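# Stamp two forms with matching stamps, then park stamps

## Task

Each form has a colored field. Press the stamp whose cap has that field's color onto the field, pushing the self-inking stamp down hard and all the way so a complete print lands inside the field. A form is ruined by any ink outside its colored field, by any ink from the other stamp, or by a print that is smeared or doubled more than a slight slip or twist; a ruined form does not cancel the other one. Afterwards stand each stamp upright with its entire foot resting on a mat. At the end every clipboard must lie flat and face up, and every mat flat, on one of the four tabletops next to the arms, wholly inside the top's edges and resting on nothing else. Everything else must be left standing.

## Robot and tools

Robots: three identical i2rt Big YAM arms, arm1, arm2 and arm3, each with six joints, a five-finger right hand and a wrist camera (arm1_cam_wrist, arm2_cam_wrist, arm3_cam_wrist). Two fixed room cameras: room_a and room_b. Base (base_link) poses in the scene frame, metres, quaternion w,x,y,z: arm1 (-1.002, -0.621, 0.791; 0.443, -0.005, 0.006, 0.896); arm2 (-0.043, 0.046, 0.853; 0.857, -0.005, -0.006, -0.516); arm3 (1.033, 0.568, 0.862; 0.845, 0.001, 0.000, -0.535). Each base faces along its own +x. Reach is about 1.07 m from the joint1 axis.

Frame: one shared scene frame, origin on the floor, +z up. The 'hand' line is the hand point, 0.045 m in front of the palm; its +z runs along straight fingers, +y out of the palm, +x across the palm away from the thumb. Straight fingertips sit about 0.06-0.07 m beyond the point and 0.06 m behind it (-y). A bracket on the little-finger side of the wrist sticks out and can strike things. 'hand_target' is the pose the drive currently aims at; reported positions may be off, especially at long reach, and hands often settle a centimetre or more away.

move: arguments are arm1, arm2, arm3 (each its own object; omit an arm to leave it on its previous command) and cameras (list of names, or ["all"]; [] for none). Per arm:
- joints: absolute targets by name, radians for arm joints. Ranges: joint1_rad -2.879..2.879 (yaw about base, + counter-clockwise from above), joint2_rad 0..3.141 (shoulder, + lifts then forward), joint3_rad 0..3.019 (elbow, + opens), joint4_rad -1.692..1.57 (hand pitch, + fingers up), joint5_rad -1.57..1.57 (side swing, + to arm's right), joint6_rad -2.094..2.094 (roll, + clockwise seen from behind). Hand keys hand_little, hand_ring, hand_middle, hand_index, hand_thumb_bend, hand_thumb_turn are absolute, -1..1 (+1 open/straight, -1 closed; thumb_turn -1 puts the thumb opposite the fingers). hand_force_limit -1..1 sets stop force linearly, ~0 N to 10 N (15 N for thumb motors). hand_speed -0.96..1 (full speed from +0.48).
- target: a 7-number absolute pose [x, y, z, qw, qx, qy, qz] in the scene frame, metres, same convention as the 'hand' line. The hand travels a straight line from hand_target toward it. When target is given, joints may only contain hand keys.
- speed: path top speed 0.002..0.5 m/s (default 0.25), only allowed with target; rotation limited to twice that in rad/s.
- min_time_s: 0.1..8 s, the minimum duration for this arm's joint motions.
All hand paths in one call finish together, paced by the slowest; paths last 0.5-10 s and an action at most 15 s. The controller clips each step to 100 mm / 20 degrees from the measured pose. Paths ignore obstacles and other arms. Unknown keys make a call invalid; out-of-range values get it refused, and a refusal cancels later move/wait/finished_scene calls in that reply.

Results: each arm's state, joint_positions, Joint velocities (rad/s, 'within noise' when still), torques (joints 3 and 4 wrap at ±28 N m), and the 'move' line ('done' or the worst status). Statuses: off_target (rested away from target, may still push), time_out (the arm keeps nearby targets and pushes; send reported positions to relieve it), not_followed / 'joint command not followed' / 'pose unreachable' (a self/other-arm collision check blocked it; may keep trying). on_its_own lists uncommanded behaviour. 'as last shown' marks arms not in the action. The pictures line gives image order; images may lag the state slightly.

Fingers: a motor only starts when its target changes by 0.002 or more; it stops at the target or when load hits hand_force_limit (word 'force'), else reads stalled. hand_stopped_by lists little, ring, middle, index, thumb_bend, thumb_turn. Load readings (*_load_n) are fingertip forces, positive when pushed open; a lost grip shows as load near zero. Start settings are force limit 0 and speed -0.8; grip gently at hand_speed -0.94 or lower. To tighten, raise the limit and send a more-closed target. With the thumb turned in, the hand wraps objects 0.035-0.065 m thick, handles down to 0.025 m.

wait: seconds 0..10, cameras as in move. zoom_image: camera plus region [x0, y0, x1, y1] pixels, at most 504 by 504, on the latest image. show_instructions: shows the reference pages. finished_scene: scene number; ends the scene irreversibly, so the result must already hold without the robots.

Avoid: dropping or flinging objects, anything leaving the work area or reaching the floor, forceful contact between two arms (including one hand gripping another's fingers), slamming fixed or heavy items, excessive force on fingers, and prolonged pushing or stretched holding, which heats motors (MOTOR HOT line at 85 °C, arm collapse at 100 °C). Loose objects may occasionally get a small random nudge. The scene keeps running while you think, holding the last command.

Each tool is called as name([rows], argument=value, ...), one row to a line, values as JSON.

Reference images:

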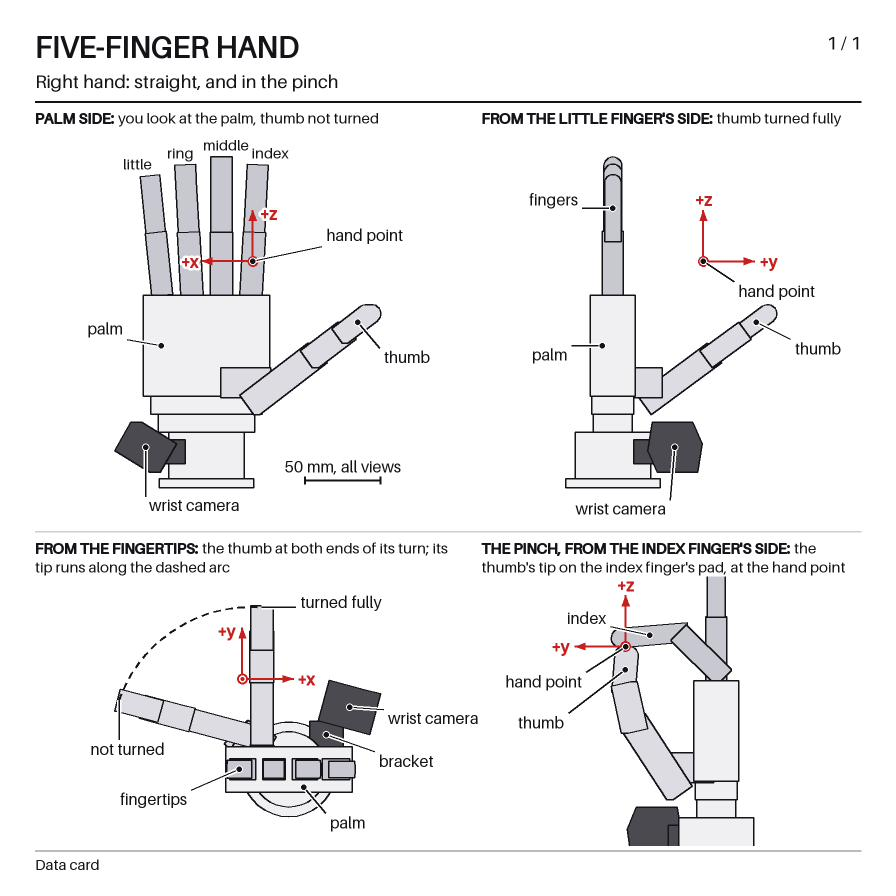

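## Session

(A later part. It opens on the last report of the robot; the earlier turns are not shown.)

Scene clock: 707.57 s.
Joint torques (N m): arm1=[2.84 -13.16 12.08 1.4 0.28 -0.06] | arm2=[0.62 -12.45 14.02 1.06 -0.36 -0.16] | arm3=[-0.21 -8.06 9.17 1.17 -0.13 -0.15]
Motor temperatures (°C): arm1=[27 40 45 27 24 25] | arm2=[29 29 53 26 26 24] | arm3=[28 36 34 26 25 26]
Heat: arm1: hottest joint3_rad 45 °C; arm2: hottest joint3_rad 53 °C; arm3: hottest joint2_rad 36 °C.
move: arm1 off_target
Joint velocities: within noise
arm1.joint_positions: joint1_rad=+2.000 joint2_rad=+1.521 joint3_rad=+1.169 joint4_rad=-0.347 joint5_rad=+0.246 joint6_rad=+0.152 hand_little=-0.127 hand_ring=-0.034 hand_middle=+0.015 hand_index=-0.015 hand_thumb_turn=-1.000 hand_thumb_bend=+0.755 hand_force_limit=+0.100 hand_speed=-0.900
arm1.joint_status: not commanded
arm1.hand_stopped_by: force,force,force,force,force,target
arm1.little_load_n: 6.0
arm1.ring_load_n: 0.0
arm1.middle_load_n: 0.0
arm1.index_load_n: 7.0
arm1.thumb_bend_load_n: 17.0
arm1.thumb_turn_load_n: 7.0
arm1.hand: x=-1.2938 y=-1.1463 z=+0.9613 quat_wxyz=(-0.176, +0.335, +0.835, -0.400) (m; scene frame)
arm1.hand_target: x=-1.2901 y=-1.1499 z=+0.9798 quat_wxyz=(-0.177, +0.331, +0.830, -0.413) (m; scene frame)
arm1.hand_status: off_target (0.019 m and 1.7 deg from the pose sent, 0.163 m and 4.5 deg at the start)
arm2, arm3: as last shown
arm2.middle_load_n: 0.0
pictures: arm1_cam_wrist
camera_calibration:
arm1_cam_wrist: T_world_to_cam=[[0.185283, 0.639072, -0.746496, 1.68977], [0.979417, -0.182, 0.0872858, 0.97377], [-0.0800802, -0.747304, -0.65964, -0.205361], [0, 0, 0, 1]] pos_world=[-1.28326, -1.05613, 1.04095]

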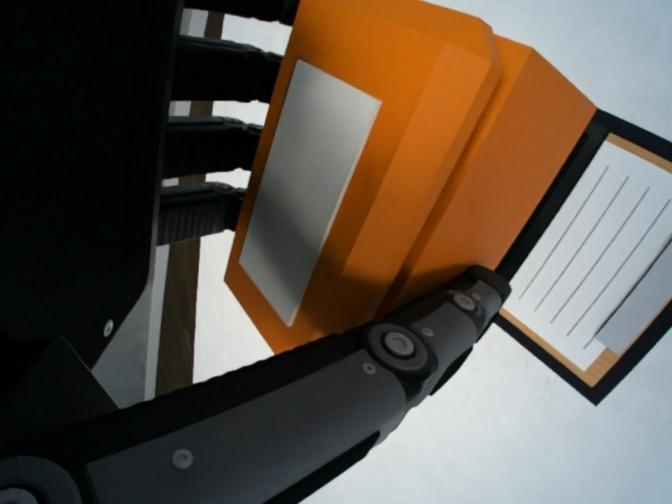

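move(arm1={"target": [-1.340, -1.270, 1.0, -0.177, 0.331, 0.830, -0.413], "speed": 0.2}, cameras=["arm1_cam_wrist", "room_a"])

Scene clock: 711.03 s.
Joint torques (N m): arm1=[2.73 -15.27 17.87 1.42 0.32 0.02] | arm2=[0.56 -12.45 14.02 1.06 -0.35 -0.16] | arm3=[-0.15 -8.06 9.18 1.17 -0.14 -0.16]
Motor temperatures (°C): arm1=[27 40 46 27 24 25] | arm2=[29 29 53 26 26 24] | arm3=[28 36 34 26 25 26]
Heat: arm1: hottest joint3_rad 46 °C; arm2: hottest joint3_rad 53 °C; arm3: hottest joint2_rad 36 °C.
move: arm1 off_target
Joint velocities: within noise
arm1.joint_positions: joint1_rad=+2.020 joint2_rad=+1.806 joint3_rad=+1.551 joint4_rad=-0.482 joint5_rad=+0.259 joint6_rad=+0.156 hand_little=-0.127 hand_ring=-0.034 hand_middle=+0.015 hand_index=-0.015 hand_thumb_turn=-1.000 hand_thumb_bend=+0.755 hand_force_limit=+0.100 hand_speed=-0.900
arm1.joint_status: not commanded
arm1.hand_stopped_by: force,force,force,force,force,target
arm1.little_load_n: 6.0
arm1.ring_load_n: 0.0
arm1.middle_load_n: 0.0
arm1.index_load_n: 7.0
arm1.thumb_bend_load_n: 17.0
arm1.thumb_turn_load_n: 6.5
arm1.hand: x=-1.3344 y=-1.2471 z=+0.9624 quat_wxyz=(-0.176, +0.331, +0.844, -0.384) (m; scene frame)
arm1.hand_target: x=-1.3386 y=-1.2676 z=+1.0006 quat_wxyz=(-0.177, +0.331, +0.830, -0.414) (m; scene frame)
arm1.hand_status: off_target (0.044 m and 3.7 deg from the pose sent, 0.138 m and 1.6 deg at the start)
arm2, arm3: as last shown
pictures: arm1_cam_wrist, room_a
camera_calibration:
arm1_cam_wrist: T_world_to_cam=[[0.188777, 0.666543, -0.721168, 1.77718], [0.97973, -0.177959, 0.0919803, 0.995966], [-0.0670297, -0.723914, -0.686627, -0.21076], [0, 0, 0, 1]] pos_world=[-1.3254, -1.1599, 1.04532]

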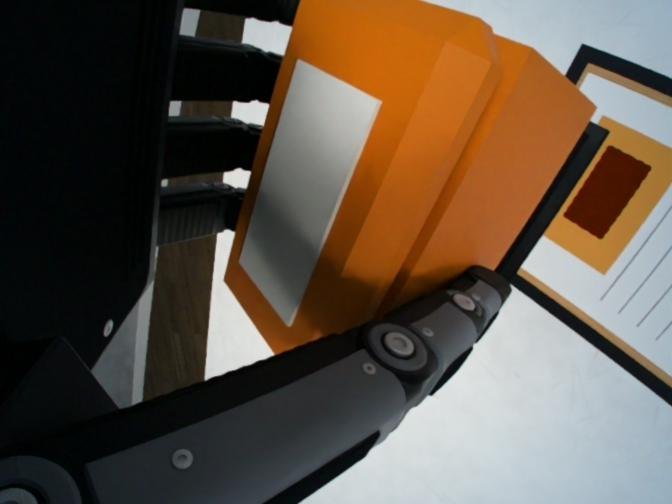

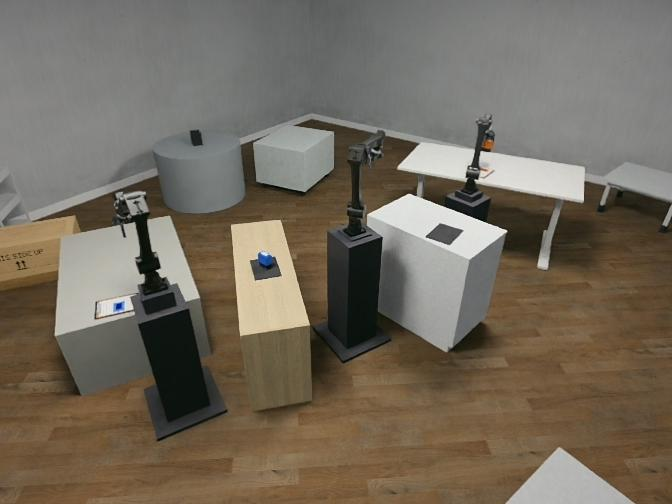

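zoom_image(camera="arm1_cam_wrist", region=[512, 90, 672, 290])

Scaled by 2.520 from the camera's 672x504 image, which has a finer 960x720 frame.

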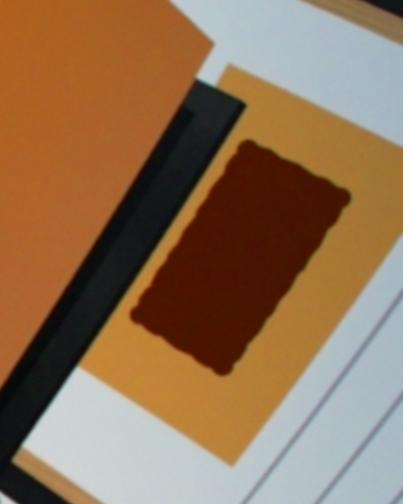

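move(arm1={"joints": {"joint2_rad": 1.45, "joint3_rad": 1.76, "joint4_rad": -1.13}, "min_time_s": 2.5}, cameras=[])

move(arm1={"joints": {"joint1_rad": -1.13, "joint5_rad": 0.497, "joint6_rad": 0.456}, "min_time_s": 6}, cameras=["arm1_cam_wrist"])

Scene clock: 715.03 s.
Joint torques (N m): arm1=[2.73 -12.92 17.14 1.06 0.33 0.02] | arm2=[0.62 -12.45 14.01 1.05 -0.35 -0.16] | arm3=[-0.15 -8.12 9.2 1.18 -0.14 -0.15]
Motor temperatures (°C): arm1=[27 40 47 27 24 25] | arm2=[29 29 53 26 26 24] | arm3=[28 36 34 26 25 26]
Heat: arm1: hottest joint3_rad 47 °C; arm2: hottest joint3_rad 53 °C; arm3: hottest joint2_rad 36 °C.
move: arm1 done
Joint velocities: within noise
arm1.joint_positions: joint1_rad=+2.020 joint2_rad=+1.471 joint3_rad=+1.694 joint4_rad=-1.122 joint5_rad=+0.259 joint6_rad=+0.157 hand_little=-0.127 hand_ring=-0.034 hand_middle=+0.015 hand_index=-0.015 hand_thumb_turn=-1.000 hand_thumb_bend=+0.755 hand_force_limit=+0.100 hand_speed=-0.900
arm1.joint_status: all done
arm1.hand_stopped_by: force,force,force,force,force,target
arm1.little_load_n: 6.0
arm1.ring_load_n: 0.0
arm1.middle_load_n: 0.0
arm1.index_load_n: 7.0
arm1.thumb_bend_load_n: 17.0
arm1.thumb_turn_load_n: 6.5
arm1.hand: x=-1.2628 y=-1.1020 z=+1.1493 quat_wxyz=(-0.168, +0.331, +0.875, -0.310) (m; scene frame)
arm1.hand_target: x=-1.2601 y=-1.1057 z=+1.1925 quat_wxyz=(-0.171, +0.331, +0.861, -0.347) (m; scene frame)
arm1.hand_status: not commanded
arm2, arm3: as last shown
arm3.index_load_n: -0.5
pictures: none
No camera images: "cameras" was empty.

Scene clock: 721.50 s.
Joint torques (N m): arm1=[2.2 -12.57 17.11 1.02 0.44 0.04] | arm2=[0.62 -12.45 14.01 1.02 -0.35 -0.16] | arm3=[-0.09 -8 9.21 1.16 -0.15 -0.15]
Motor temperatures (°C): arm1=[27 39 49 27 24 25] | arm2=[29 29 54 26 26 24] | arm3=[28 36 34 26 25 26]
Heat: arm1: hottest joint3_rad 49 °C; arm2: hottest joint3_rad 54 °C; arm3: hottest joint2_rad 36 °C.
move: arm1 done
Joint velocities: within noise
arm1.joint_positions: joint1_rad=-1.132 joint2_rad=+1.471 joint3_rad=+1.694 joint4_rad=-1.122 joint5_rad=+0.495 joint6_rad=+0.448 hand_little=-0.127 hand_ring=-0.034 hand_middle=+0.015 hand_index=-0.015 hand_thumb_turn=-1.000 hand_thumb_bend=+0.755 hand_force_limit=+0.100 hand_speed=-0.900
arm1.joint_status: all done
arm1.hand_stopped_by: force,force,force,force,force,target
arm1.little_load_n: 6.0
arm1.ring_load_n: 0.0
arm1.middle_load_n: 0.0
arm1.index_load_n: 7.0
arm1.thumb_bend_load_n: 16.5
arm1.thumb_turn_load_n: 7.0
arm1.hand: x=-0.7038 y=-0.1401 z=+1.1467 quat_wxyz=(-0.311, +0.784, -0.480, +0.241) (m; scene frame)
arm1.hand_target: x=-0.7043 y=-0.1371 z=+1.1906 quat_wxyz=(-0.348, +0.767, -0.484, +0.238) (m; scene frame)
arm1.hand_status: not commanded
arm2, arm3: as last shown
arm3.index_load_n: 0.0
pictures: arm1_cam_wrist
camera_calibration:
arm1_cam_wrist: T_world_to_cam=[[-0.446269, -0.595942, -0.667606, 0.367841], [-0.845381, 0.525457, 0.0960526, -0.632468], [0.293557, 0.607247, -0.738293, 1.25903], [0, 0, 0, 1]] pos_world=[-0.740118, -0.212996, 1.23586]

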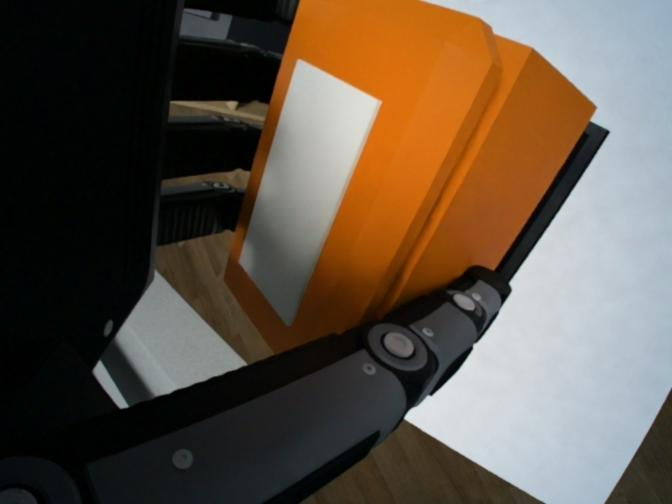

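move(arm1={"target": [-0.617, 0.048, 0.955, -0.378, 0.757, -0.475, 0.240], "speed": 0.15}, cameras=["arm1_cam_wrist"])

Scene clock: 726.47 s.
Joint torques (N m): arm1=[2.43 -17.85 17.35 2.4 0.57 -0.11] | arm2=[0.62 -12.45 14.02 1.05 -0.35 -0.16] | arm3=[-0.15 -7.94 9.21 1.14 -0.14 -0.16]
Motor temperatures (°C): arm1=[27 40 50 27 24 25] | arm2=[29 29 54 26 26 24] | arm3=[28 36 34 26 25 26]
Heat: arm1: hottest joint3_rad 50 °C; arm2: hottest joint3_rad 54 °C; arm3: hottest joint2_rad 36 °C.
move: arm1 off_target
Joint velocities: within noise
arm1.joint_positions: joint1_rad=-1.121 joint2_rad=+1.945 joint3_rad=+1.677 joint4_rad=-0.585 joint5_rad=+0.506 joint6_rad=+0.448 hand_little=-0.127 hand_ring=-0.034 hand_middle=+0.015 hand_index=-0.015 hand_thumb_turn=-1.000 hand_thumb_bend=+0.755 hand_force_limit=+0.100 hand_speed=-0.900
arm1.joint_status: not commanded
arm1.hand_stopped_by: force,force,force,force,force,target
arm1.little_load_n: 6.0
arm1.ring_load_n: 0.0
arm1.middle_load_n: 0.0
arm1.index_load_n: 7.0
arm1.thumb_bend_load_n: 17.0
arm1.thumb_turn_load_n: 7.0
arm1.hand: x=-0.6259 y=+0.0177 z=+0.9100 quat_wxyz=(-0.333, +0.776, -0.478, +0.243) (m; scene frame)
arm1.hand_target: x=-0.6191 y=+0.0444 z=+0.9560 quat_wxyz=(-0.378, +0.757, -0.475, +0.240) (m; scene frame)
arm1.hand_status: off_target (0.055 m and 5.6 deg from the pose sent, 0.282 m and 8.3 deg at the start)
arm2.joint_positions: joint1_rad=-0.904 joint2_rad=+1.373 joint3_rad=+1.226 joint4_rad=-0.634 joint5_rad=-0.462 joint6_rad=-0.422 hand_little=+0.600 hand_ring=+0.600 hand_middle=+0.600 hand_index=+0.600 hand_thumb_turn=-1.000 hand_thumb_bend=+0.990 hand_force_limit=+0.100 hand_speed=-0.850
arm2.joint_status: not commanded
arm2.hand_stopped_by: target,target,target,target,target,target
arm2.little_load_n: 0.0
arm2.ring_load_n: 0.0
arm2.middle_load_n: 0.0
arm2.index_load_n: 0.0
arm2.thumb_bend_load_n: 0.0
arm2.thumb_turn_load_n: 0.0
arm2.hand: x=-0.1725 y=-0.4612 z=+1.0976 quat_wxyz=(-0.042, +0.090, -0.895, +0.435) (m; scene frame)
arm2.hand_target: x=-0.1757 y=-0.4727 z=+1.1283 quat_wxyz=(-0.029, +0.102, -0.884, +0.456) (m; scene frame)
arm2.hand_status: not commanded
arm3: as last shown
pictures: arm1_cam_wrist
camera_calibration:
arm1_cam_wrist: T_world_to_cam=[[-0.424337, -0.57214, -0.70185, 0.383123], [-0.850356, 0.518149, 0.0917339, -0.625816], [0.311179, 0.635749, -0.706393, 0.94702], [0, 0, 0, 1]] pos_world=[-0.664286, -0.0586003, 0.995272]

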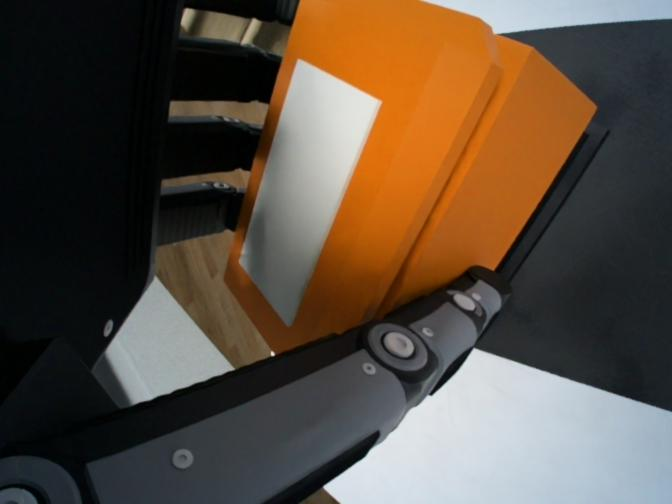

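move(arm1={"target": [-0.608, 0.064, 0.925, -0.4115, 0.743, -0.4705, 0.240], "speed": 0.12}, cameras=["arm1_cam_wrist"])

Scene clock: 731.07 s.
Joint torques (N m): arm1=[2.37 -18.08 12.88 2.73 0.49 -0.12] | arm2=[0.56 -12.45 14.02 1.06 -0.35 -0.16] | arm3=[-0.15 -7.94 9.22 1.18 -0.14 -0.16]
Motor temperatures (°C): arm1=[27 40 51 27 25 25] | arm2=[29 29 54 26 26 24] | arm3=[28 36 34 26 25 26]
Heat: arm1: hottest joint3_rad 51 °C; arm2: hottest joint3_rad 54 °C; arm3: hottest joint2_rad 36 °C.
move: arm1 off_target
Joint velocities: within noise
arm1.joint_positions: joint1_rad=-1.121 joint2_rad=+1.988 joint3_rad=+1.677 joint4_rad=-0.415 joint5_rad=+0.508 joint6_rad=+0.434 hand_little=-0.127 hand_ring=-0.034 hand_middle=+0.015 hand_index=-0.015 hand_thumb_turn=-1.000 hand_thumb_bend=+0.755 hand_force_limit=+0.100 hand_speed=-0.900
arm1.joint_status: not commanded
arm1.hand_stopped_by: force,force,force,force,force,target
arm1.little_load_n: 6.0
arm1.ring_load_n: 0.0
arm1.middle_load_n: 0.0
arm1.index_load_n: 7.0
arm1.thumb_bend_load_n: 17.0
arm1.thumb_turn_load_n: 7.0
arm1.hand: x=-0.6087 y=+0.0497 z=+0.9046 quat_wxyz=(-0.388, +0.752, -0.476, +0.241) (m; scene frame)
arm1.hand_target: x=-0.6085 y=+0.0633 z=+0.9252 quat_wxyz=(-0.411, +0.743, -0.471, +0.240) (m; scene frame)
arm1.hand_status: off_target (0.025 m and 2.9 deg from the pose sent, 0.052 m and 9.8 deg at the start)
arm2: as last shown
arm3.joint_positions: joint1_rad=+0.093 joint2_rad=+1.254 joint3_rad=+0.753 joint4_rad=-0.136 joint5_rad=-0.094 joint6_rad=-0.068 hand_little=+0.900 hand_ring=+0.900 hand_middle=+0.900 hand_index=+0.900 hand_thumb_turn=-1.000 hand_thumb_bend=+0.990 hand_force_limit=+0.100 hand_speed=-0.500
arm3.joint_status: not commanded
arm3.hand_stopped_by: target,target,target,target,target,target
arm3.little_load_n: 0.0
arm3.ring_load_n: 0.0
arm3.middle_load_n: 0.0
arm3.index_load_n: 0.0
arm3.thumb_bend_load_n: 0.0
arm3.thumb_turn_load_n: 0.0
arm3.hand: x=+1.3158 y=+0.1784 z=+0.9818 quat_wxyz=(-0.146, +0.285, -0.846, +0.427) (m; scene frame)
arm3.hand_target: x=+1.3157 y=+0.1840 z=+0.9799 quat_wxyz=(-0.143, +0.295, -0.845, +0.423) (m; scene frame)
arm3.hand_status: not commanded
pictures: arm1_cam_wrist
camera_calibration:
arm1_cam_wrist: T_world_to_cam=[[-0.372992, -0.499956, -0.781614, 0.50473], [-0.860501, 0.501458, 0.0898823, -0.630971], [0.347009, 0.706105, -0.617253, 0.855126], [0, 0, 0, 1]] pos_world=[-0.651427, -0.0350605, 0.979045]

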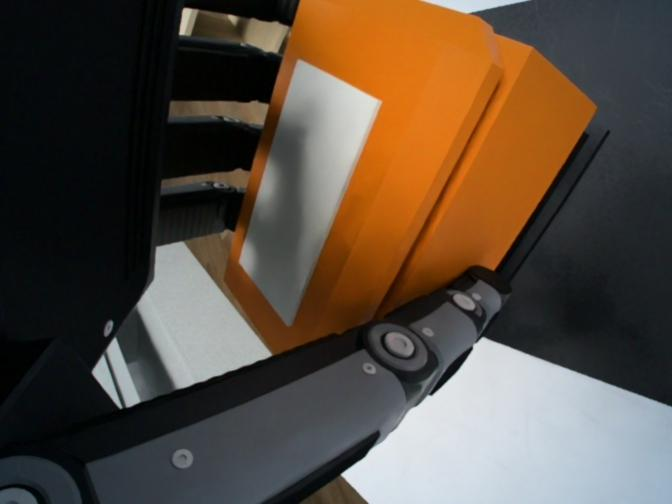

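move(arm1={"target": [-0.615, 0.052, 0.90, -0.391, 0.754, -0.469, 0.242], "speed": 0.1}, cameras=[])

Scene clock: 733.00 s.
Joint torques (N m): arm1=[2.37 -17.67 11.81 2.55 0.51 -0.13] | arm2=[0.67 -12.45 14.04 1.05 -0.35 -0.16] | arm3=[-0.03 -8 9.2 1.16 -0.13 -0.15]
Motor temperatures (°C): arm1=[27 40 51 27 25 25] | arm2=[29 29 54 26 26 24] | arm3=[28 36 34 26 25 26]
Heat: arm1: hottest joint3_rad 51 °C; arm2: hottest joint3_rad 54 °C; arm3: hottest joint2_rad 36 °C.
move: arm1 off_target
Joint velocities: within noise
arm1.joint_positions: joint1_rad=-1.121 joint2_rad=+1.988 joint3_rad=+1.648 joint4_rad=-0.415 joint5_rad=+0.508 joint6_rad=+0.434 hand_little=-0.127 hand_ring=-0.034 hand_middle=+0.015 hand_index=-0.015 hand_thumb_turn=-1.000 hand_thumb_bend=+0.755 hand_force_limit=+0.100 hand_speed=-0.900
arm1.joint_status: not commanded
arm1.hand_stopped_by: force,force,force,force,force,target
arm1.little_load_n: 6.0
arm1.ring_load_n: 0.0
arm1.middle_load_n: 0.0
arm1.index_load_n: 7.0
arm1.thumb_bend_load_n: 17.0
arm1.thumb_turn_load_n: 7.0
arm1.hand: x=-0.6136 y=+0.0410 z=+0.8890 quat_wxyz=(-0.375, +0.759, -0.475, +0.242) (m; scene frame)
arm1.hand_target: x=-0.6152 y=+0.0516 z=+0.9002 quat_wxyz=(-0.391, +0.754, -0.469, +0.242) (m; scene frame)
arm1.hand_status: off_target (0.016 m and 2.0 deg from the pose sent, 0.008 m and 0.9 deg at the start)
arm2, arm3: as last shown
pictures: none
No camera images: "cameras" was empty.

move(arm1={"target": [-0.616, 0.050, 0.885, -0.389, 0.755, -0.469, 0.242], "speed": 0.08}, cameras=["arm1_cam_wrist"])

move(arm1={"target": [-0.616, 0.050, 0.875, -0.389, 0.755, -0.469, 0.242], "speed": 0.08}, cameras=["arm1_cam_wrist"])

Scene clock: 734.80 s.
Joint torques (N m): arm1=[2.43 -17.61 11.7 2.61 0.5 -0.11] | arm2=[0.56 -12.45 14.02 1.05 -0.35 -0.16] | arm3=[-0.03 -8.18 9.2 1.17 -0.14 -0.15]
Motor temperatures (°C): arm1=[27 40 51 27 25 25] | arm2=[29 29 54 26 26 24] | arm3=[28 36 34 26 25 26]
Heat: arm1: hottest joint3_rad 51 °C; arm2: hottest joint3_rad 54 °C; arm3: hottest joint2_rad 36 °C.
move: arm1 off_target
Joint velocities: within noise
arm1.joint_positions: joint1_rad=-1.121 joint2_rad=+1.997 joint3_rad=+1.625 joint4_rad=-0.389 joint5_rad=+0.508 joint6_rad=+0.434 hand_little=-0.127 hand_ring=-0.034 hand_middle=+0.015 hand_index=-0.015 hand_thumb_turn=-1.000 hand_thumb_bend=+0.755 hand_force_limit=+0.100 hand_speed=-0.900
arm1.joint_status: not commanded
arm1.hand_stopped_by: force,force,force,force,force,target
arm1.little_load_n: 6.0
arm1.ring_load_n: 0.0
arm1.middle_load_n: 0.0
arm1.index_load_n: 7.0
arm1.thumb_bend_load_n: 17.0
arm1.thumb_turn_load_n: 6.5
arm1.hand: x=-0.6148 y=+0.0383 z=+0.8745 quat_wxyz=(-0.372, +0.760, -0.475, +0.242) (m; scene frame)
arm1.hand_target: x=-0.6162 y=+0.0496 z=+0.8852 quat_wxyz=(-0.389, +0.755, -0.469, +0.242) (m; scene frame)
arm1.hand_status: off_target (0.016 m and 2.1 deg from the pose sent, 0.010 m and 1.8 deg at the start)
arm2, arm3: as last shown
arm2.ring_load_n: -0.5
arm2.index_load_n: -0.5
pictures: arm1_cam_wrist
camera_calibration:
arm1_cam_wrist: T_world_to_cam=[[-0.384906, -0.524766, -0.759255, 0.447339], [-0.859394, 0.503775, 0.087483, -0.625026], [0.336585, 0.686172, -0.644887, 0.86525], [0, 0, 0, 1]] pos_world=[-0.656191, -0.0440892, 0.952312]

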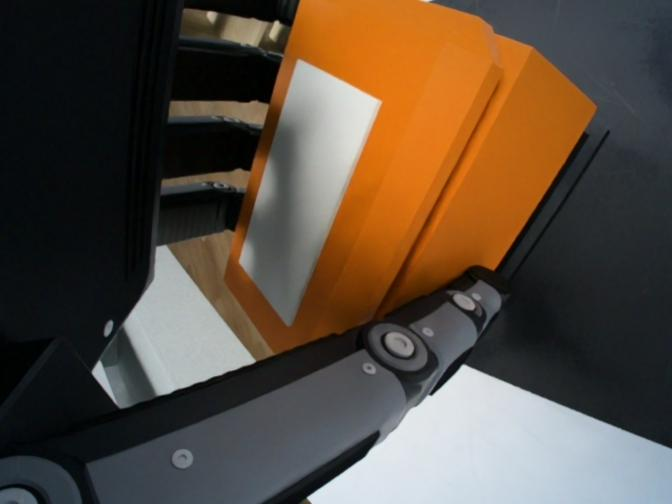

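Scene clock: 735.80 s.
Joint torques (N m): arm1=[2.49 -17.55 11.58 2.65 0.5 -0.12] | arm2=[0.56 -12.4 14.01 1.05 -0.35 -0.16] | arm3=[-0.15 -7.94 9.22 1.14 -0.13 -0.15]
Motor temperatures (°C): arm1=[27 40 51 27 25 25] | arm2=[29 29 54 26 26 24] | arm3=[28 36 34 26 25 26]
Heat: arm1: hottest joint3_rad 51 °C; arm2: hottest joint3_rad 54 °C; arm3: hottest joint2_rad 36 °C.
move: arm1 off_target
Joint velocities: within noise
arm1.joint_positions: joint1_rad=-1.120 joint2_rad=+2.007 joint3_rad=+1.613 joint4_rad=-0.367 joint5_rad=+0.508 joint6_rad=+0.434 hand_little=-0.127 hand_ring=-0.034 hand_middle=+0.015 hand_index=-0.015 hand_thumb_turn=-1.000 hand_thumb_bend=+0.755 hand_force_limit=+0.100 hand_speed=-0.900
arm1.joint_status: not commanded
arm1.hand_stopped_by: force,force,force,force,force,target
arm1.little_load_n: 6.0
arm1.ring_load_n: 0.0
arm1.middle_load_n: 0.0
arm1.index_load_n: 7.0
arm1.thumb_bend_load_n: 17.0
arm1.thumb_turn_load_n: 6.5
arm1.hand: x=-0.6149 y=+0.0385 z=+0.8651 quat_wxyz=(-0.373, +0.760, -0.474, +0.242) (m; scene frame)
arm1.hand_target: x=-0.6163 y=+0.0498 z=+0.8754 quat_wxyz=(-0.389, +0.755, -0.469, +0.242) (m; scene frame)
arm1.hand_status: off_target (0.015 m and 2.1 deg from the pose sent, 0.012 m and 2.1 deg at the start)
arm2, arm3: as last shown
arm2.little_load_n: 0.5
arm2.ring_load_n: 0.0
arm2.index_load_n: 0.0
pictures: arm1_cam_wrist
camera_calibration:
arm1_cam_wrist: T_world_to_cam=[[-0.384442, -0.524457, -0.759704, 0.440841], [-0.859649, 0.503328, 0.0875492, -0.624666], [0.336464, 0.686736, -0.644349, 0.858561], [0, 0, 0, 1]] pos_world=[-0.656391, -0.0439917, 0.94281]

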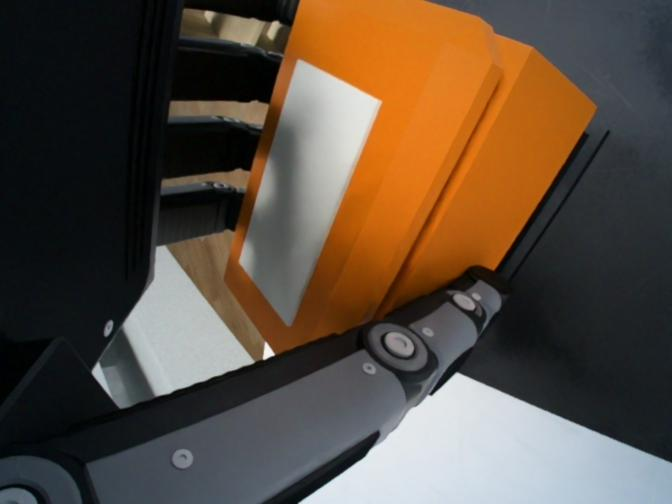

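move(arm1={"target": [-0.616, 0.050, 0.865, -0.389, 0.755, -0.469, 0.242], "speed": 0.06}, cameras=["arm1_cam_wrist"])

move(arm1={"target": [-0.616, 0.050, 0.855, -0.389, 0.755, -0.469, 0.242], "speed": 0.06}, cameras=["arm1_cam_wrist"])

Scene clock: 737.77 s.
Joint torques (N m): arm1=[2.61 -17.08 11.22 2.63 0.46 -0.12] | arm2=[0.56 -12.45 14.02 1.05 -0.35 -0.16] | arm3=[-0.21 -7.94 9.21 1.16 -0.14 -0.15]
Motor temperatures (°C): arm1=[27 40 51 27 25 25] | arm2=[29 29 54 26 26 24] | arm3=[28 36 34 26 25 26]
Heat: arm1: hottest joint3_rad 51 °C; arm2: hottest joint3_rad 54 °C; arm3: hottest joint2_rad 36 °C.
move: arm1 off_target
Joint velocities: within noise
arm1.joint_positions: joint1_rad=-1.120 joint2_rad=+2.012 joint3_rad=+1.606 joint4_rad=-0.345 joint5_rad=+0.509 joint6_rad=+0.434 hand_little=-0.127 hand_ring=-0.034 hand_middle=+0.015 hand_index=-0.015 hand_thumb_turn=-1.000 hand_thumb_bend=+0.755 hand_force_limit=+0.100 hand_speed=-0.900
arm1.joint_status: not commanded
arm1.hand_stopped_by: force,force,force,force,force,target
arm1.little_load_n: 6.0
arm1.ring_load_n: 0.0
arm1.middle_load_n: 0.0
arm1.index_load_n: 7.0
arm1.thumb_bend_load_n: 17.0
arm1.thumb_turn_load_n: 6.5
arm1.hand: x=-0.6139 y=+0.0400 z=+0.8613 quat_wxyz=(-0.377, +0.758, -0.475, +0.242) (m; scene frame)
arm1.hand_target: x=-0.6162 y=+0.0498 z=+0.8652 quat_wxyz=(-0.389, +0.755, -0.469, +0.242) (m; scene frame)
arm1.hand_status: off_target (0.011 m and 1.6 deg from the pose sent, 0.012 m and 2.1 deg at the start)
arm2, arm3: as last shown
arm2.little_load_n: 0.0
arm2.thumb_bend_load_n: -0.5
arm3.little_load_n: -0.5
arm3.index_load_n: -0.5
pictures: arm1_cam_wrist
camera_calibration:
arm1_cam_wrist: T_world_to_cam=[[-0.3809, -0.517698, -0.766096, 0.446632], [-0.859855, 0.502961, 0.0876342, -0.62443], [0.339949, 0.692112, -0.636723, 0.850145], [0, 0, 0, 1]] pos_world=[-0.655803, -0.0431105, 0.938191]

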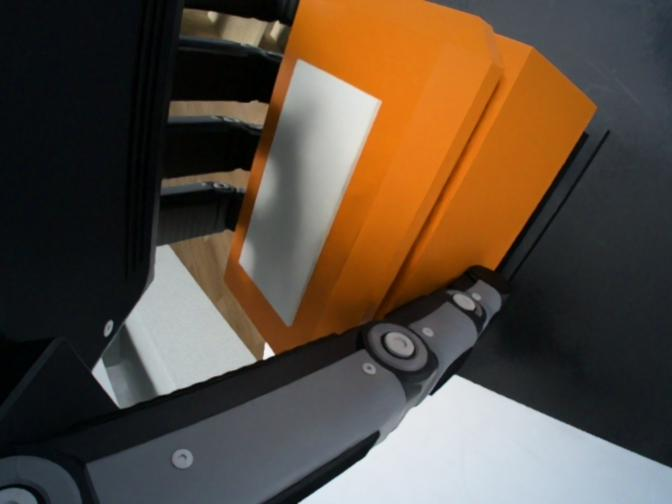

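Scene clock: 738.73 s.
Joint torques (N m): arm1=[2.49 -16.38 10.8 2.71 0.47 -0.11] | arm2=[0.62 -12.51 14.01 1.05 -0.35 -0.16] | arm3=[-0.15 -8.06 9.21 1.16 -0.14 -0.15]
Motor temperatures (°C): arm1=[27 40 51 27 25 25] | arm2=[29 29 54 26 26 24] | arm3=[28 36 34 26 25 26]
Heat: arm1: hottest joint3_rad 51 °C; arm2: hottest joint3_rad 54 °C; arm3: hottest joint2_rad 36 °C.
move: arm1 done
Joint velocities: within noise
arm1.joint_positions: joint1_rad=-1.120 joint2_rad=+2.013 joint3_rad=+1.599 joint4_rad=-0.323 joint5_rad=+0.509 joint6_rad=+0.432 hand_little=-0.127 hand_ring=-0.034 hand_middle=+0.015 hand_index=-0.015 hand_thumb_turn=-1.000 hand_thumb_bend=+0.755 hand_force_limit=+0.100 hand_speed=-0.900
arm1.joint_status: not commanded
arm1.hand_stopped_by: force,force,force,force,force,target
arm1.little_load_n: 6.5
arm1.ring_load_n: 0.0
arm1.middle_load_n: 0.0
arm1.index_load_n: 6.5
arm1.thumb_bend_load_n: 17.0
arm1.thumb_turn_load_n: 6.5
arm1.hand: x=-0.6131 y=+0.0421 z=+0.8611 quat_wxyz=(-0.383, +0.755, -0.474, +0.242) (m; scene frame)
arm1.hand_target: x=-0.6163 y=+0.0498 z=+0.8550 quat_wxyz=(-0.389, +0.755, -0.469, +0.242) (m; scene frame)
arm1.hand_status: done (0.010 m and 0.9 deg from the pose sent, 0.012 m and 1.6 deg at the start)
arm2, arm3: as last shown
arm2.thumb_bend_load_n: 0.0
arm3.little_load_n: 0.0
arm3.index_load_n: 0.0
pictures: arm1_cam_wrist
camera_calibration:
arm1_cam_wrist: T_world_to_cam=[[-0.374632, -0.508825, -0.775079, 0.459029], [-0.861174, 0.500717, 0.0875351, -0.62541], [0.343555, 0.700272, -0.625771, 0.840617], [0, 0, 0, 1]] pos_world=[-0.655418, -0.0419414, 0.936563]

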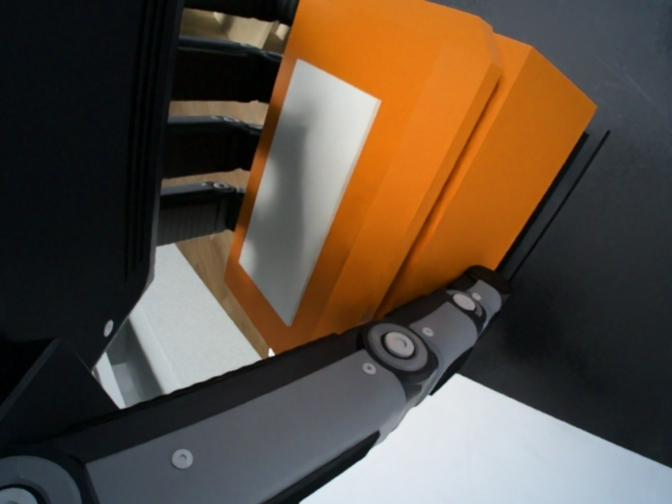

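move(arm1={"target": [-0.618, 0.044, 0.862, -0.367, 0.763, -0.474, 0.243], "speed": 0.06}, cameras=[])

Scene clock: 740.43 s.
Joint torques (N m): arm1=[2.37 -16.73 13.24 0.5 0.41 -0.19] | arm2=[0.62 -12.45 14.02 1.06 -0.35 -0.16] | arm3=[-0.09 -7.94 9.2 1.17 -0.14 -0.15]
Motor temperatures (°C): arm1=[27 40 50 27 25 25] | arm2=[29 29 54 26 26 24] | arm3=[28 36 34 26 25 26]
Heat: arm1: hottest joint3_rad 50 °C; arm2: hottest joint3_rad 54 °C; arm3: hottest joint2_rad 36 °C.
move: arm1 done
Joint velocities: within noise
arm1.joint_positions: joint1_rad=-1.120 joint2_rad=+2.013 joint3_rad=+1.607 joint4_rad=-0.364 joint5_rad=+0.512 joint6_rad=+0.450 hand_little=-0.127 hand_ring=-0.034 hand_middle=+0.015 hand_index=-0.015 hand_thumb_turn=-1.000 hand_thumb_bend=+0.755 hand_force_limit=+0.100 hand_speed=-0.900
arm1.joint_status: not commanded
arm1.hand_stopped_by: force,force,force,force,force,target
arm1.little_load_n: 6.5
arm1.ring_load_n: 0.0
arm1.middle_load_n: 0.0
arm1.index_load_n: 7.0
arm1.thumb_bend_load_n: 16.0
arm1.thumb_turn_load_n: 6.5
arm1.hand: x=-0.6155 y=+0.0374 z=+0.8587 quat_wxyz=(-0.370, +0.757, -0.481, +0.241) (m; scene frame)
arm1.hand_target: x=-0.6183 y=+0.0438 z=+0.8619 quat_wxyz=(-0.367, +0.763, -0.474, +0.243) (m; scene frame)
arm1.hand_status: done (0.008 m and 1.1 deg from the pose sent, 0.005 m and 2.1 deg at the start)
arm2, arm3: as last shown
arm2.index_load_n: -0.5
pictures: none
No camera images: "cameras" was empty.

Good orientation. Release.

move(arm1={"joints": {"hand_little": 0.2, "hand_ring": 0.2, "hand_middle": 0.2, "hand_index": 0.2, "hand_thumb_bend": 0.9, "hand_speed": -0.85}}, cameras=["arm1_cam_wrist"])

move(arm1={"joints": {"hand_little": 0.6, "hand_ring": 0.6, "hand_middle": 0.6, "hand_index": 0.6, "hand_thumb_bend": 0.99, "hand_speed": -0.8}}, cameras=["arm1_cam_wrist"])

Scene clock: 742.60 s.
Joint torques (N m): arm1=[2.32 -16.85 13.24 1.07 0.39 -0.13] | arm2=[0.62 -12.4 14.02 1.06 -0.35 -0.16] | arm3=[-0.21 -8.06 9.2 1.17 -0.14 -0.16]
Motor temperatures (°C): arm1=[27 40 50 27 25 25] | arm2=[29 29 54 26 26 24] | arm3=[28 36 34 26 25 26]
Heat: arm1: hottest joint3_rad 50 °C; arm2: hottest joint3_rad 54 °C; arm3: hottest joint2_rad 36 °C.
move: arm1 done
Joint velocities: within noise
arm1.joint_positions: joint1_rad=-1.120 joint2_rad=+2.014 joint3_rad=+1.607 joint4_rad=-0.378 joint5_rad=+0.513 joint6_rad=+0.447 hand_little=+0.200 hand_ring=+0.200 hand_middle=+0.200 hand_index=+0.200 hand_thumb_turn=-1.000 hand_thumb_bend=+0.900 hand_force_limit=+0.100 hand_speed=-0.850
arm1.joint_status: all done
arm1.hand_stopped_by: target,target,target,target,target,target
arm1.little_load_n: 0.0
arm1.ring_load_n: 0.0
arm1.middle_load_n: 0.0
arm1.index_load_n: 0.0
arm1.thumb_bend_load_n: 0.0
arm1.thumb_turn_load_n: 0.0
arm1.hand: x=-0.6168 y=+0.0342 z=+0.8552 quat_wxyz=(-0.363, +0.761, -0.480, +0.243) (m; scene frame)
arm1.hand_target: x=-0.6180 y=+0.0437 z=+0.8620 quat_wxyz=(-0.367, +0.763, -0.474, +0.243) (m; scene frame)
arm1.hand_status: not commanded
arm2.joint_positions: joint1_rad=-0.904 joint2_rad=+1.373 joint3_rad=+1.226 joint4_rad=-0.634 joint5_rad=-0.462 joint6_rad=-0.422 hand_little=+0.600 hand_ring=+0.600 hand_middle=+0.600 hand_index=+0.600 hand_thumb_turn=-1.000 hand_thumb_bend=+0.990 hand_force_limit=+0.100 hand_speed=-0.850
arm2.joint_status: not commanded
arm2.hand_stopped_by: target,target,target,target,target,target
arm2.little_load_n: 0.0
arm2.ring_load_n: 0.0
arm2.middle_load_n: 0.0
arm2.index_load_n: 0.0
arm2.thumb_bend_load_n: 0.0
arm2.thumb_turn_load_n: 0.0
arm2.hand: x=-0.1725 y=-0.4612 z=+1.0976 quat_wxyz=(-0.042, +0.090, -0.895, +0.435) (m; scene frame)
arm2.hand_target: x=-0.1757 y=-0.4727 z=+1.1283 quat_wxyz=(-0.029, +0.102, -0.884, +0.456) (m; scene frame)
arm2.hand_status: not commanded
arm3: as last shown
pictures: arm1_cam_wrist
camera_calibration:
arm1_cam_wrist: T_world_to_cam=[[-0.400121, -0.530209, -0.747517, 0.410541], [-0.852508, 0.514686, 0.0912561, -0.622337], [0.336352, 0.673778, -0.657944, 0.867813], [0, 0, 0, 1]] pos_world=[-0.658172, -0.0467326, 0.934651]

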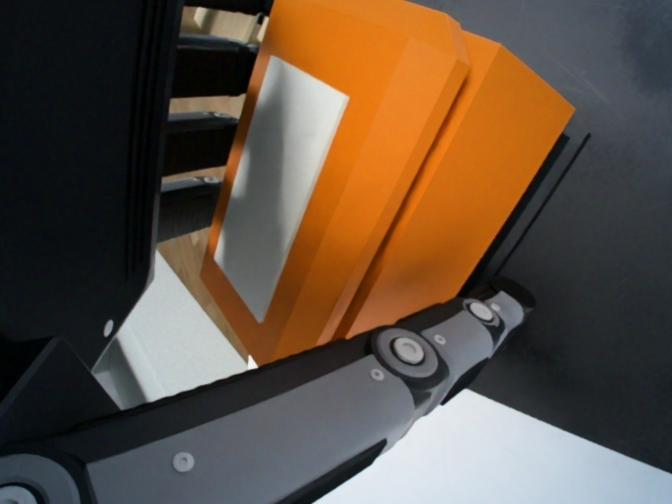

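Scene clock: 743.80 s.
Joint torques (N m): arm1=[2.37 -16.97 13.24 1.05 0.39 -0.12] | arm2=[0.62 -12.45 14.02 1.05 -0.35 -0.16] | arm3=[-0.15 -8 9.21 1.16 -0.14 -0.16]
Motor temperatures (°C): arm1=[27 40 50 27 25 25] | arm2=[29 29 54 26 26 24] | arm3=[28 36 34 26 25 26]
Heat: arm1: hottest joint3_rad 50 °C; arm2: hottest joint3_rad 54 °C; arm3: hottest joint2_rad 36 °C.
move: arm1 done
Joint velocities: within noise
arm1.joint_positions: joint1_rad=-1.120 joint2_rad=+2.014 joint3_rad=+1.607 joint4_rad=-0.378 joint5_rad=+0.513 joint6_rad=+0.447 hand_little=+0.600 hand_ring=+0.600 hand_middle=+0.600 hand_index=+0.600 hand_thumb_turn=-1.000 hand_thumb_bend=+0.990 hand_force_limit=+0.100 hand_speed=-0.800
arm1.joint_status: all done
arm1.hand_stopped_by: target,target,target,target,target,target
arm1.little_load_n: 0.0
arm1.ring_load_n: 0.0
arm1.middle_load_n: 0.0
arm1.index_load_n: 0.0
arm1.thumb_bend_load_n: -0.5
arm1.thumb_turn_load_n: 0.0
arm1.hand: x=-0.6168 y=+0.0342 z=+0.8552 quat_wxyz=(-0.363, +0.761, -0.480, +0.243) (m; scene frame)
arm1.hand_target: x=-0.6181 y=+0.0437 z=+0.8620 quat_wxyz=(-0.367, +0.763, -0.474, +0.243) (m; scene frame)
arm1.hand_status: not commanded
arm2: as last shown
arm3.joint_positions: joint1_rad=+0.093 joint2_rad=+1.254 joint3_rad=+0.753 joint4_rad=-0.136 joint5_rad=-0.094 joint6_rad=-0.068 hand_little=+0.900 hand_ring=+0.900 hand_middle=+0.900 hand_index=+0.900 hand_thumb_turn=-1.000 hand_thumb_bend=+0.990 hand_force_limit=+0.100 hand_speed=-0.500
arm3.joint_status: not commanded
arm3.hand_stopped_by: target,target,target,target,target,target
arm3.little_load_n: 0.0
arm3.ring_load_n: 0.0
arm3.middle_load_n: -0.5
arm3.index_load_n: 0.0
arm3.thumb_bend_load_n: 0.0
arm3.thumb_turn_load_n: 0.0
arm3.hand: x=+1.3158 y=+0.1784 z=+0.9818 quat_wxyz=(-0.146, +0.285, -0.846, +0.427) (m; scene frame)
arm3.hand_target: x=+1.3157 y=+0.1840 z=+0.9799 quat_wxyz=(-0.143, +0.295, -0.845, +0.423) (m; scene frame)
arm3.hand_status: not commanded
pictures: arm1_cam_wrist
camera_calibration:
arm1_cam_wrist: T_world_to_cam=[[-0.400121, -0.530209, -0.747517, 0.410541], [-0.852508, 0.514686, 0.0912561, -0.622337], [0.336352, 0.673778, -0.657944, 0.867813], [0, 0, 0, 1]] pos_world=[-0.658172, -0.0467326, 0.934651]

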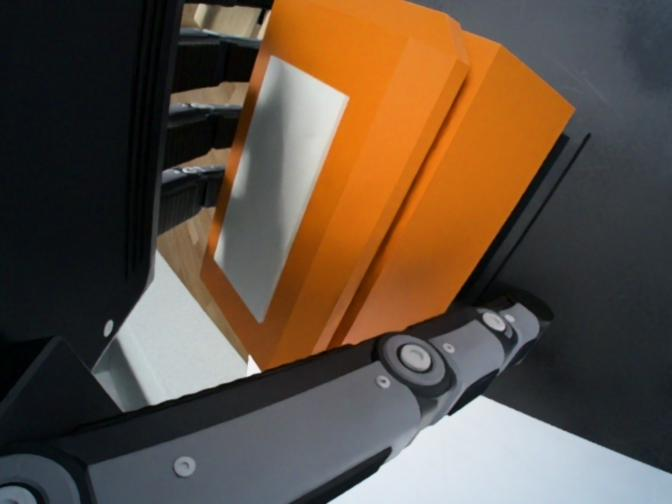

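move(arm1={"target": [-0.606, 0.056, 0.905, -0.395, 0.750, -0.472, 0.241], "speed": 0.08, "joints": {"hand_little": 0.8, "hand_ring": 0.8, "hand_middle": 0.8, "hand_index": 0.8, "hand_speed": 0}}, cameras=["arm1_cam_wrist"])

Scene clock: 748.10 s.
Joint torques (N m): arm1=[1.85 -19.49 15.92 1.2 0.23 -0.11] | arm2=[0.62 -12.45 14.02 1.06 -0.35 -0.16] | arm3=[-0.21 -8.12 9.2 1.18 -0.14 -0.16]
Motor temperatures (°C): arm1=[27 41 50 27 25 25] | arm2=[29 29 54 26 26 24] | arm3=[28 36 34 26 25 26]
Heat: arm1: hottest joint3_rad 50 °C; arm2: hottest joint3_rad 54 °C; arm3: hottest joint2_rad 36 °C.
move: arm1 off_target
Joint velocities: within noise
arm1.joint_positions: joint1_rad=-1.120 joint2_rad=+2.014 joint3_rad=+1.620 joint4_rad=-0.381 joint5_rad=+0.510 joint6_rad=+0.434 hand_little=+0.800 hand_ring=+0.800 hand_middle=+0.800 hand_index=+0.800 hand_thumb_turn=-1.000 hand_thumb_bend=+0.990 hand_force_limit=+0.100 hand_speed=+0.000
arm1.joint_status: all done
arm1.hand_stopped_by: target,target,target,target,target,target
arm1.little_load_n: 0.0
arm1.ring_load_n: 0.0
arm1.middle_load_n: 0.0
arm1.index_load_n: 0.0
arm1.thumb_bend_load_n: 0.0
arm1.thumb_turn_load_n: 0.0
arm1.hand: x=-0.6154 y=+0.0374 z=+0.8608 quat_wxyz=(-0.366, +0.763, -0.474, +0.243) (m; scene frame)
arm1.hand_target: x=-0.6071 y=+0.0539 z=+0.9054 quat_wxyz=(-0.395, +0.750, -0.472, +0.241) (m; scene frame)
arm1.hand_status: off_target (0.049 m and 3.7 deg from the pose sent, 0.055 m and 4.0 deg at the start)
arm2, arm3: as last shown
arm2.middle_load_n: -0.5
arm3.middle_load_n: 0.0
pictures: arm1_cam_wrist
camera_calibration:
arm1_cam_wrist: T_world_to_cam=[[-0.389187, -0.534498, -0.75023, 0.426179], [-0.858726, 0.505251, 0.0855065, -0.621896], [0.333351, 0.67752, -0.655625, 0.864865], [0, 0, 0, 1]] pos_world=[-0.656478, -0.0439578, 0.939935]

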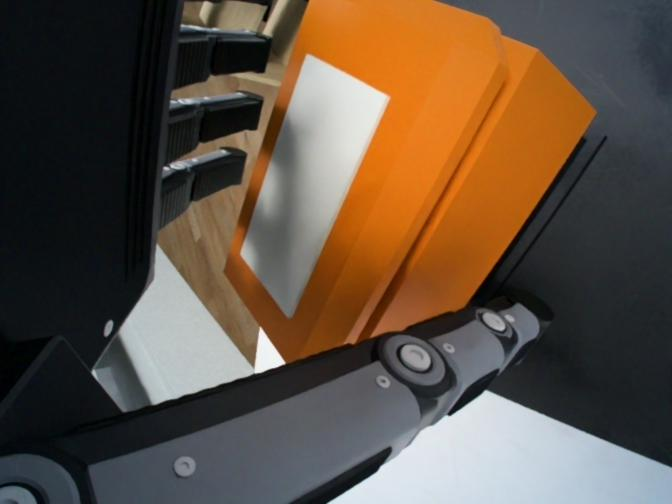

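move(arm1={"target": [-0.609, 0.052, 0.95, -0.395, 0.750, -0.472, 0.241], "speed": 0.1}, cameras=["arm1_cam_wrist"])

Scene clock: 749.97 s.
Joint torques (N m): arm1=[1.73 -18.49 16.09 1.13 0.24 -0.12] | arm2=[0.67 -12.45 14.01 1.06 -0.35 -0.16] | arm3=[-0.15 -8 9.2 1.16 -0.14 -0.15]
Motor temperatures (°C): arm1=[27 41 50 27 25 25] | arm2=[29 29 54 26 26 24] | arm3=[28 36 34 26 25 26]
Heat: arm1: hottest joint3_rad 50 °C; arm2: hottest joint3_rad 54 °C; arm3: hottest joint2_rad 36 °C.
move: arm1 off_target
Joint velocities: within noise
arm1.joint_positions: joint1_rad=-1.120 joint2_rad=+1.962 joint3_rad=+1.672 joint4_rad=-0.477 joint5_rad=+0.510 joint6_rad=+0.433 hand_little=+0.800 hand_ring=+0.800 hand_middle=+0.800 hand_index=+0.800 hand_thumb_turn=-1.000 hand_thumb_bend=+0.990 hand_force_limit=+0.100 hand_speed=+0.000
arm1.joint_status: not commanded
arm1.hand_stopped_by: target,target,target,target,target,target
arm1.little_load_n: 0.0
arm1.ring_load_n: 0.0
arm1.middle_load_n: 0.0
arm1.index_load_n: 0.0
arm1.thumb_bend_load_n: 0.0
arm1.thumb_turn_load_n: 0.0
arm1.hand: x=-0.6162 y=+0.0370 z=+0.9114 quat_wxyz=(-0.370, +0.761, -0.474, +0.243) (m; scene frame)
arm1.hand_target: x=-0.6099 y=+0.0503 z=+0.9503 quat_wxyz=(-0.396, +0.750, -0.472, +0.241) (m; scene frame)
arm1.hand_status: off_target (0.042 m and 3.2 deg from the pose sent, 0.091 m and 3.7 deg at the start)
arm2, arm3: as last shown
arm2.middle_load_n: 0.0
pictures: arm1_cam_wrist
camera_calibration:
arm1_cam_wrist: T_world_to_cam=[[-0.385869, -0.52862, -0.756086, 0.470779], [-0.859234, 0.504317, 0.0859154, -0.627235], [0.335891, 0.682807, -0.648809, 0.893761], [0, 0, 0, 1]] pos_world=[-0.657488, -0.045077, 0.989719]

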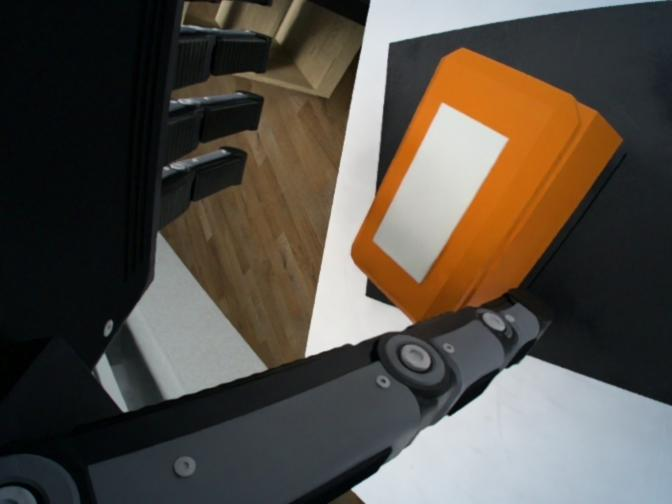

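move(arm1={"target": [-0.65, -0.02, 1.10, -0.378, 0.757, -0.475, 0.240], "speed": 0.2}, cameras=["arm1_cam_wrist", "room_a"])

Scene clock: 752.13 s.
Joint torques (N m): arm1=[2.02 -15.62 16.75 1.06 0.29 -0.01] | arm2=[0.62 -12.45 14.02 1.05 -0.35 -0.16] | arm3=[-0.15 -8.12 9.24 1.16 -0.15 -0.16]
Motor temperatures (°C): arm1=[27 41 51 27 24 25] | arm2=[29 29 54 26 26 24] | arm3=[28 36 34 26 25 26]
Heat: arm1: hottest joint3_rad 51 °C; arm2: hottest joint3_rad 54 °C; arm3: hottest joint2_rad 36 °C.
move: arm1 off_target
Joint velocities: within noise
arm1.joint_positions: joint1_rad=-1.120 joint2_rad=+1.717 joint3_rad=+1.737 joint4_rad=-0.827 joint5_rad=+0.509 joint6_rad=+0.433 hand_little=+0.800 hand_ring=+0.800 hand_middle=+0.800 hand_index=+0.800 hand_thumb_turn=-1.000 hand_thumb_bend=+0.990 hand_force_limit=+0.100 hand_speed=+0.000
arm1.joint_status: not commanded
arm1.hand_stopped_by: target,target,target,target,target,target
arm1.little_load_n: 0.0
arm1.ring_load_n: -0.5
arm1.middle_load_n: 0.0
arm1.index_load_n: 0.0
arm1.thumb_bend_load_n: 0.0
arm1.thumb_turn_load_n: 0.0
arm1.hand: x=-0.6518 y=-0.0303 z=+1.0625 quat_wxyz=(-0.351, +0.770, -0.473, +0.245) (m; scene frame)
arm1.hand_target: x=-0.6508 y=-0.0216 z=+1.0998 quat_wxyz=(-0.379, +0.757, -0.475, +0.240) (m; scene frame)
arm1.hand_status: off_target (0.039 m and 3.5 deg from the pose sent, 0.200 m and 1.1 deg at the start)
arm2, arm3: as last shown
pictures: arm1_cam_wrist, room_a
camera_calibration:
arm1_cam_wrist: T_world_to_cam=[[-0.400057, -0.556027, -0.728552, 0.49643], [-0.857543, 0.50759, 0.0834987, -0.633212], [0.323378, 0.658169, -0.679882, 1.07378], [0, 0, 0, 1]] pos_world=[-0.691643, -0.109289, 1.14459]

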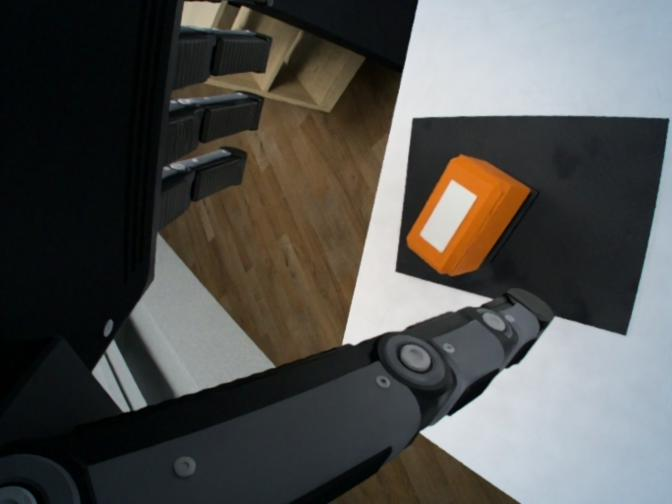

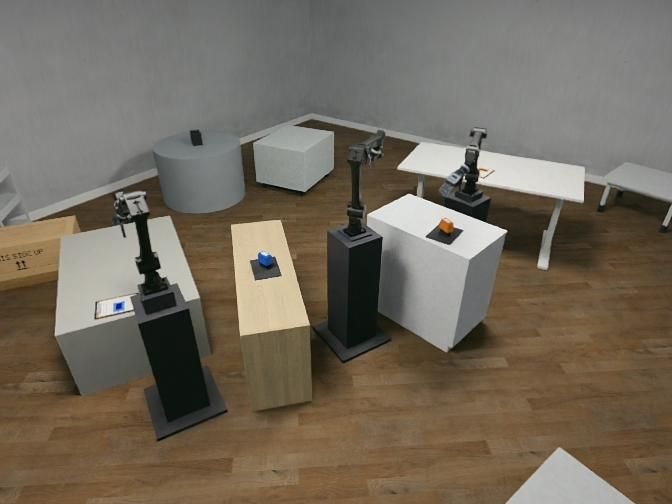

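finished_scene(scene=1)

The scene is finished: the task was done.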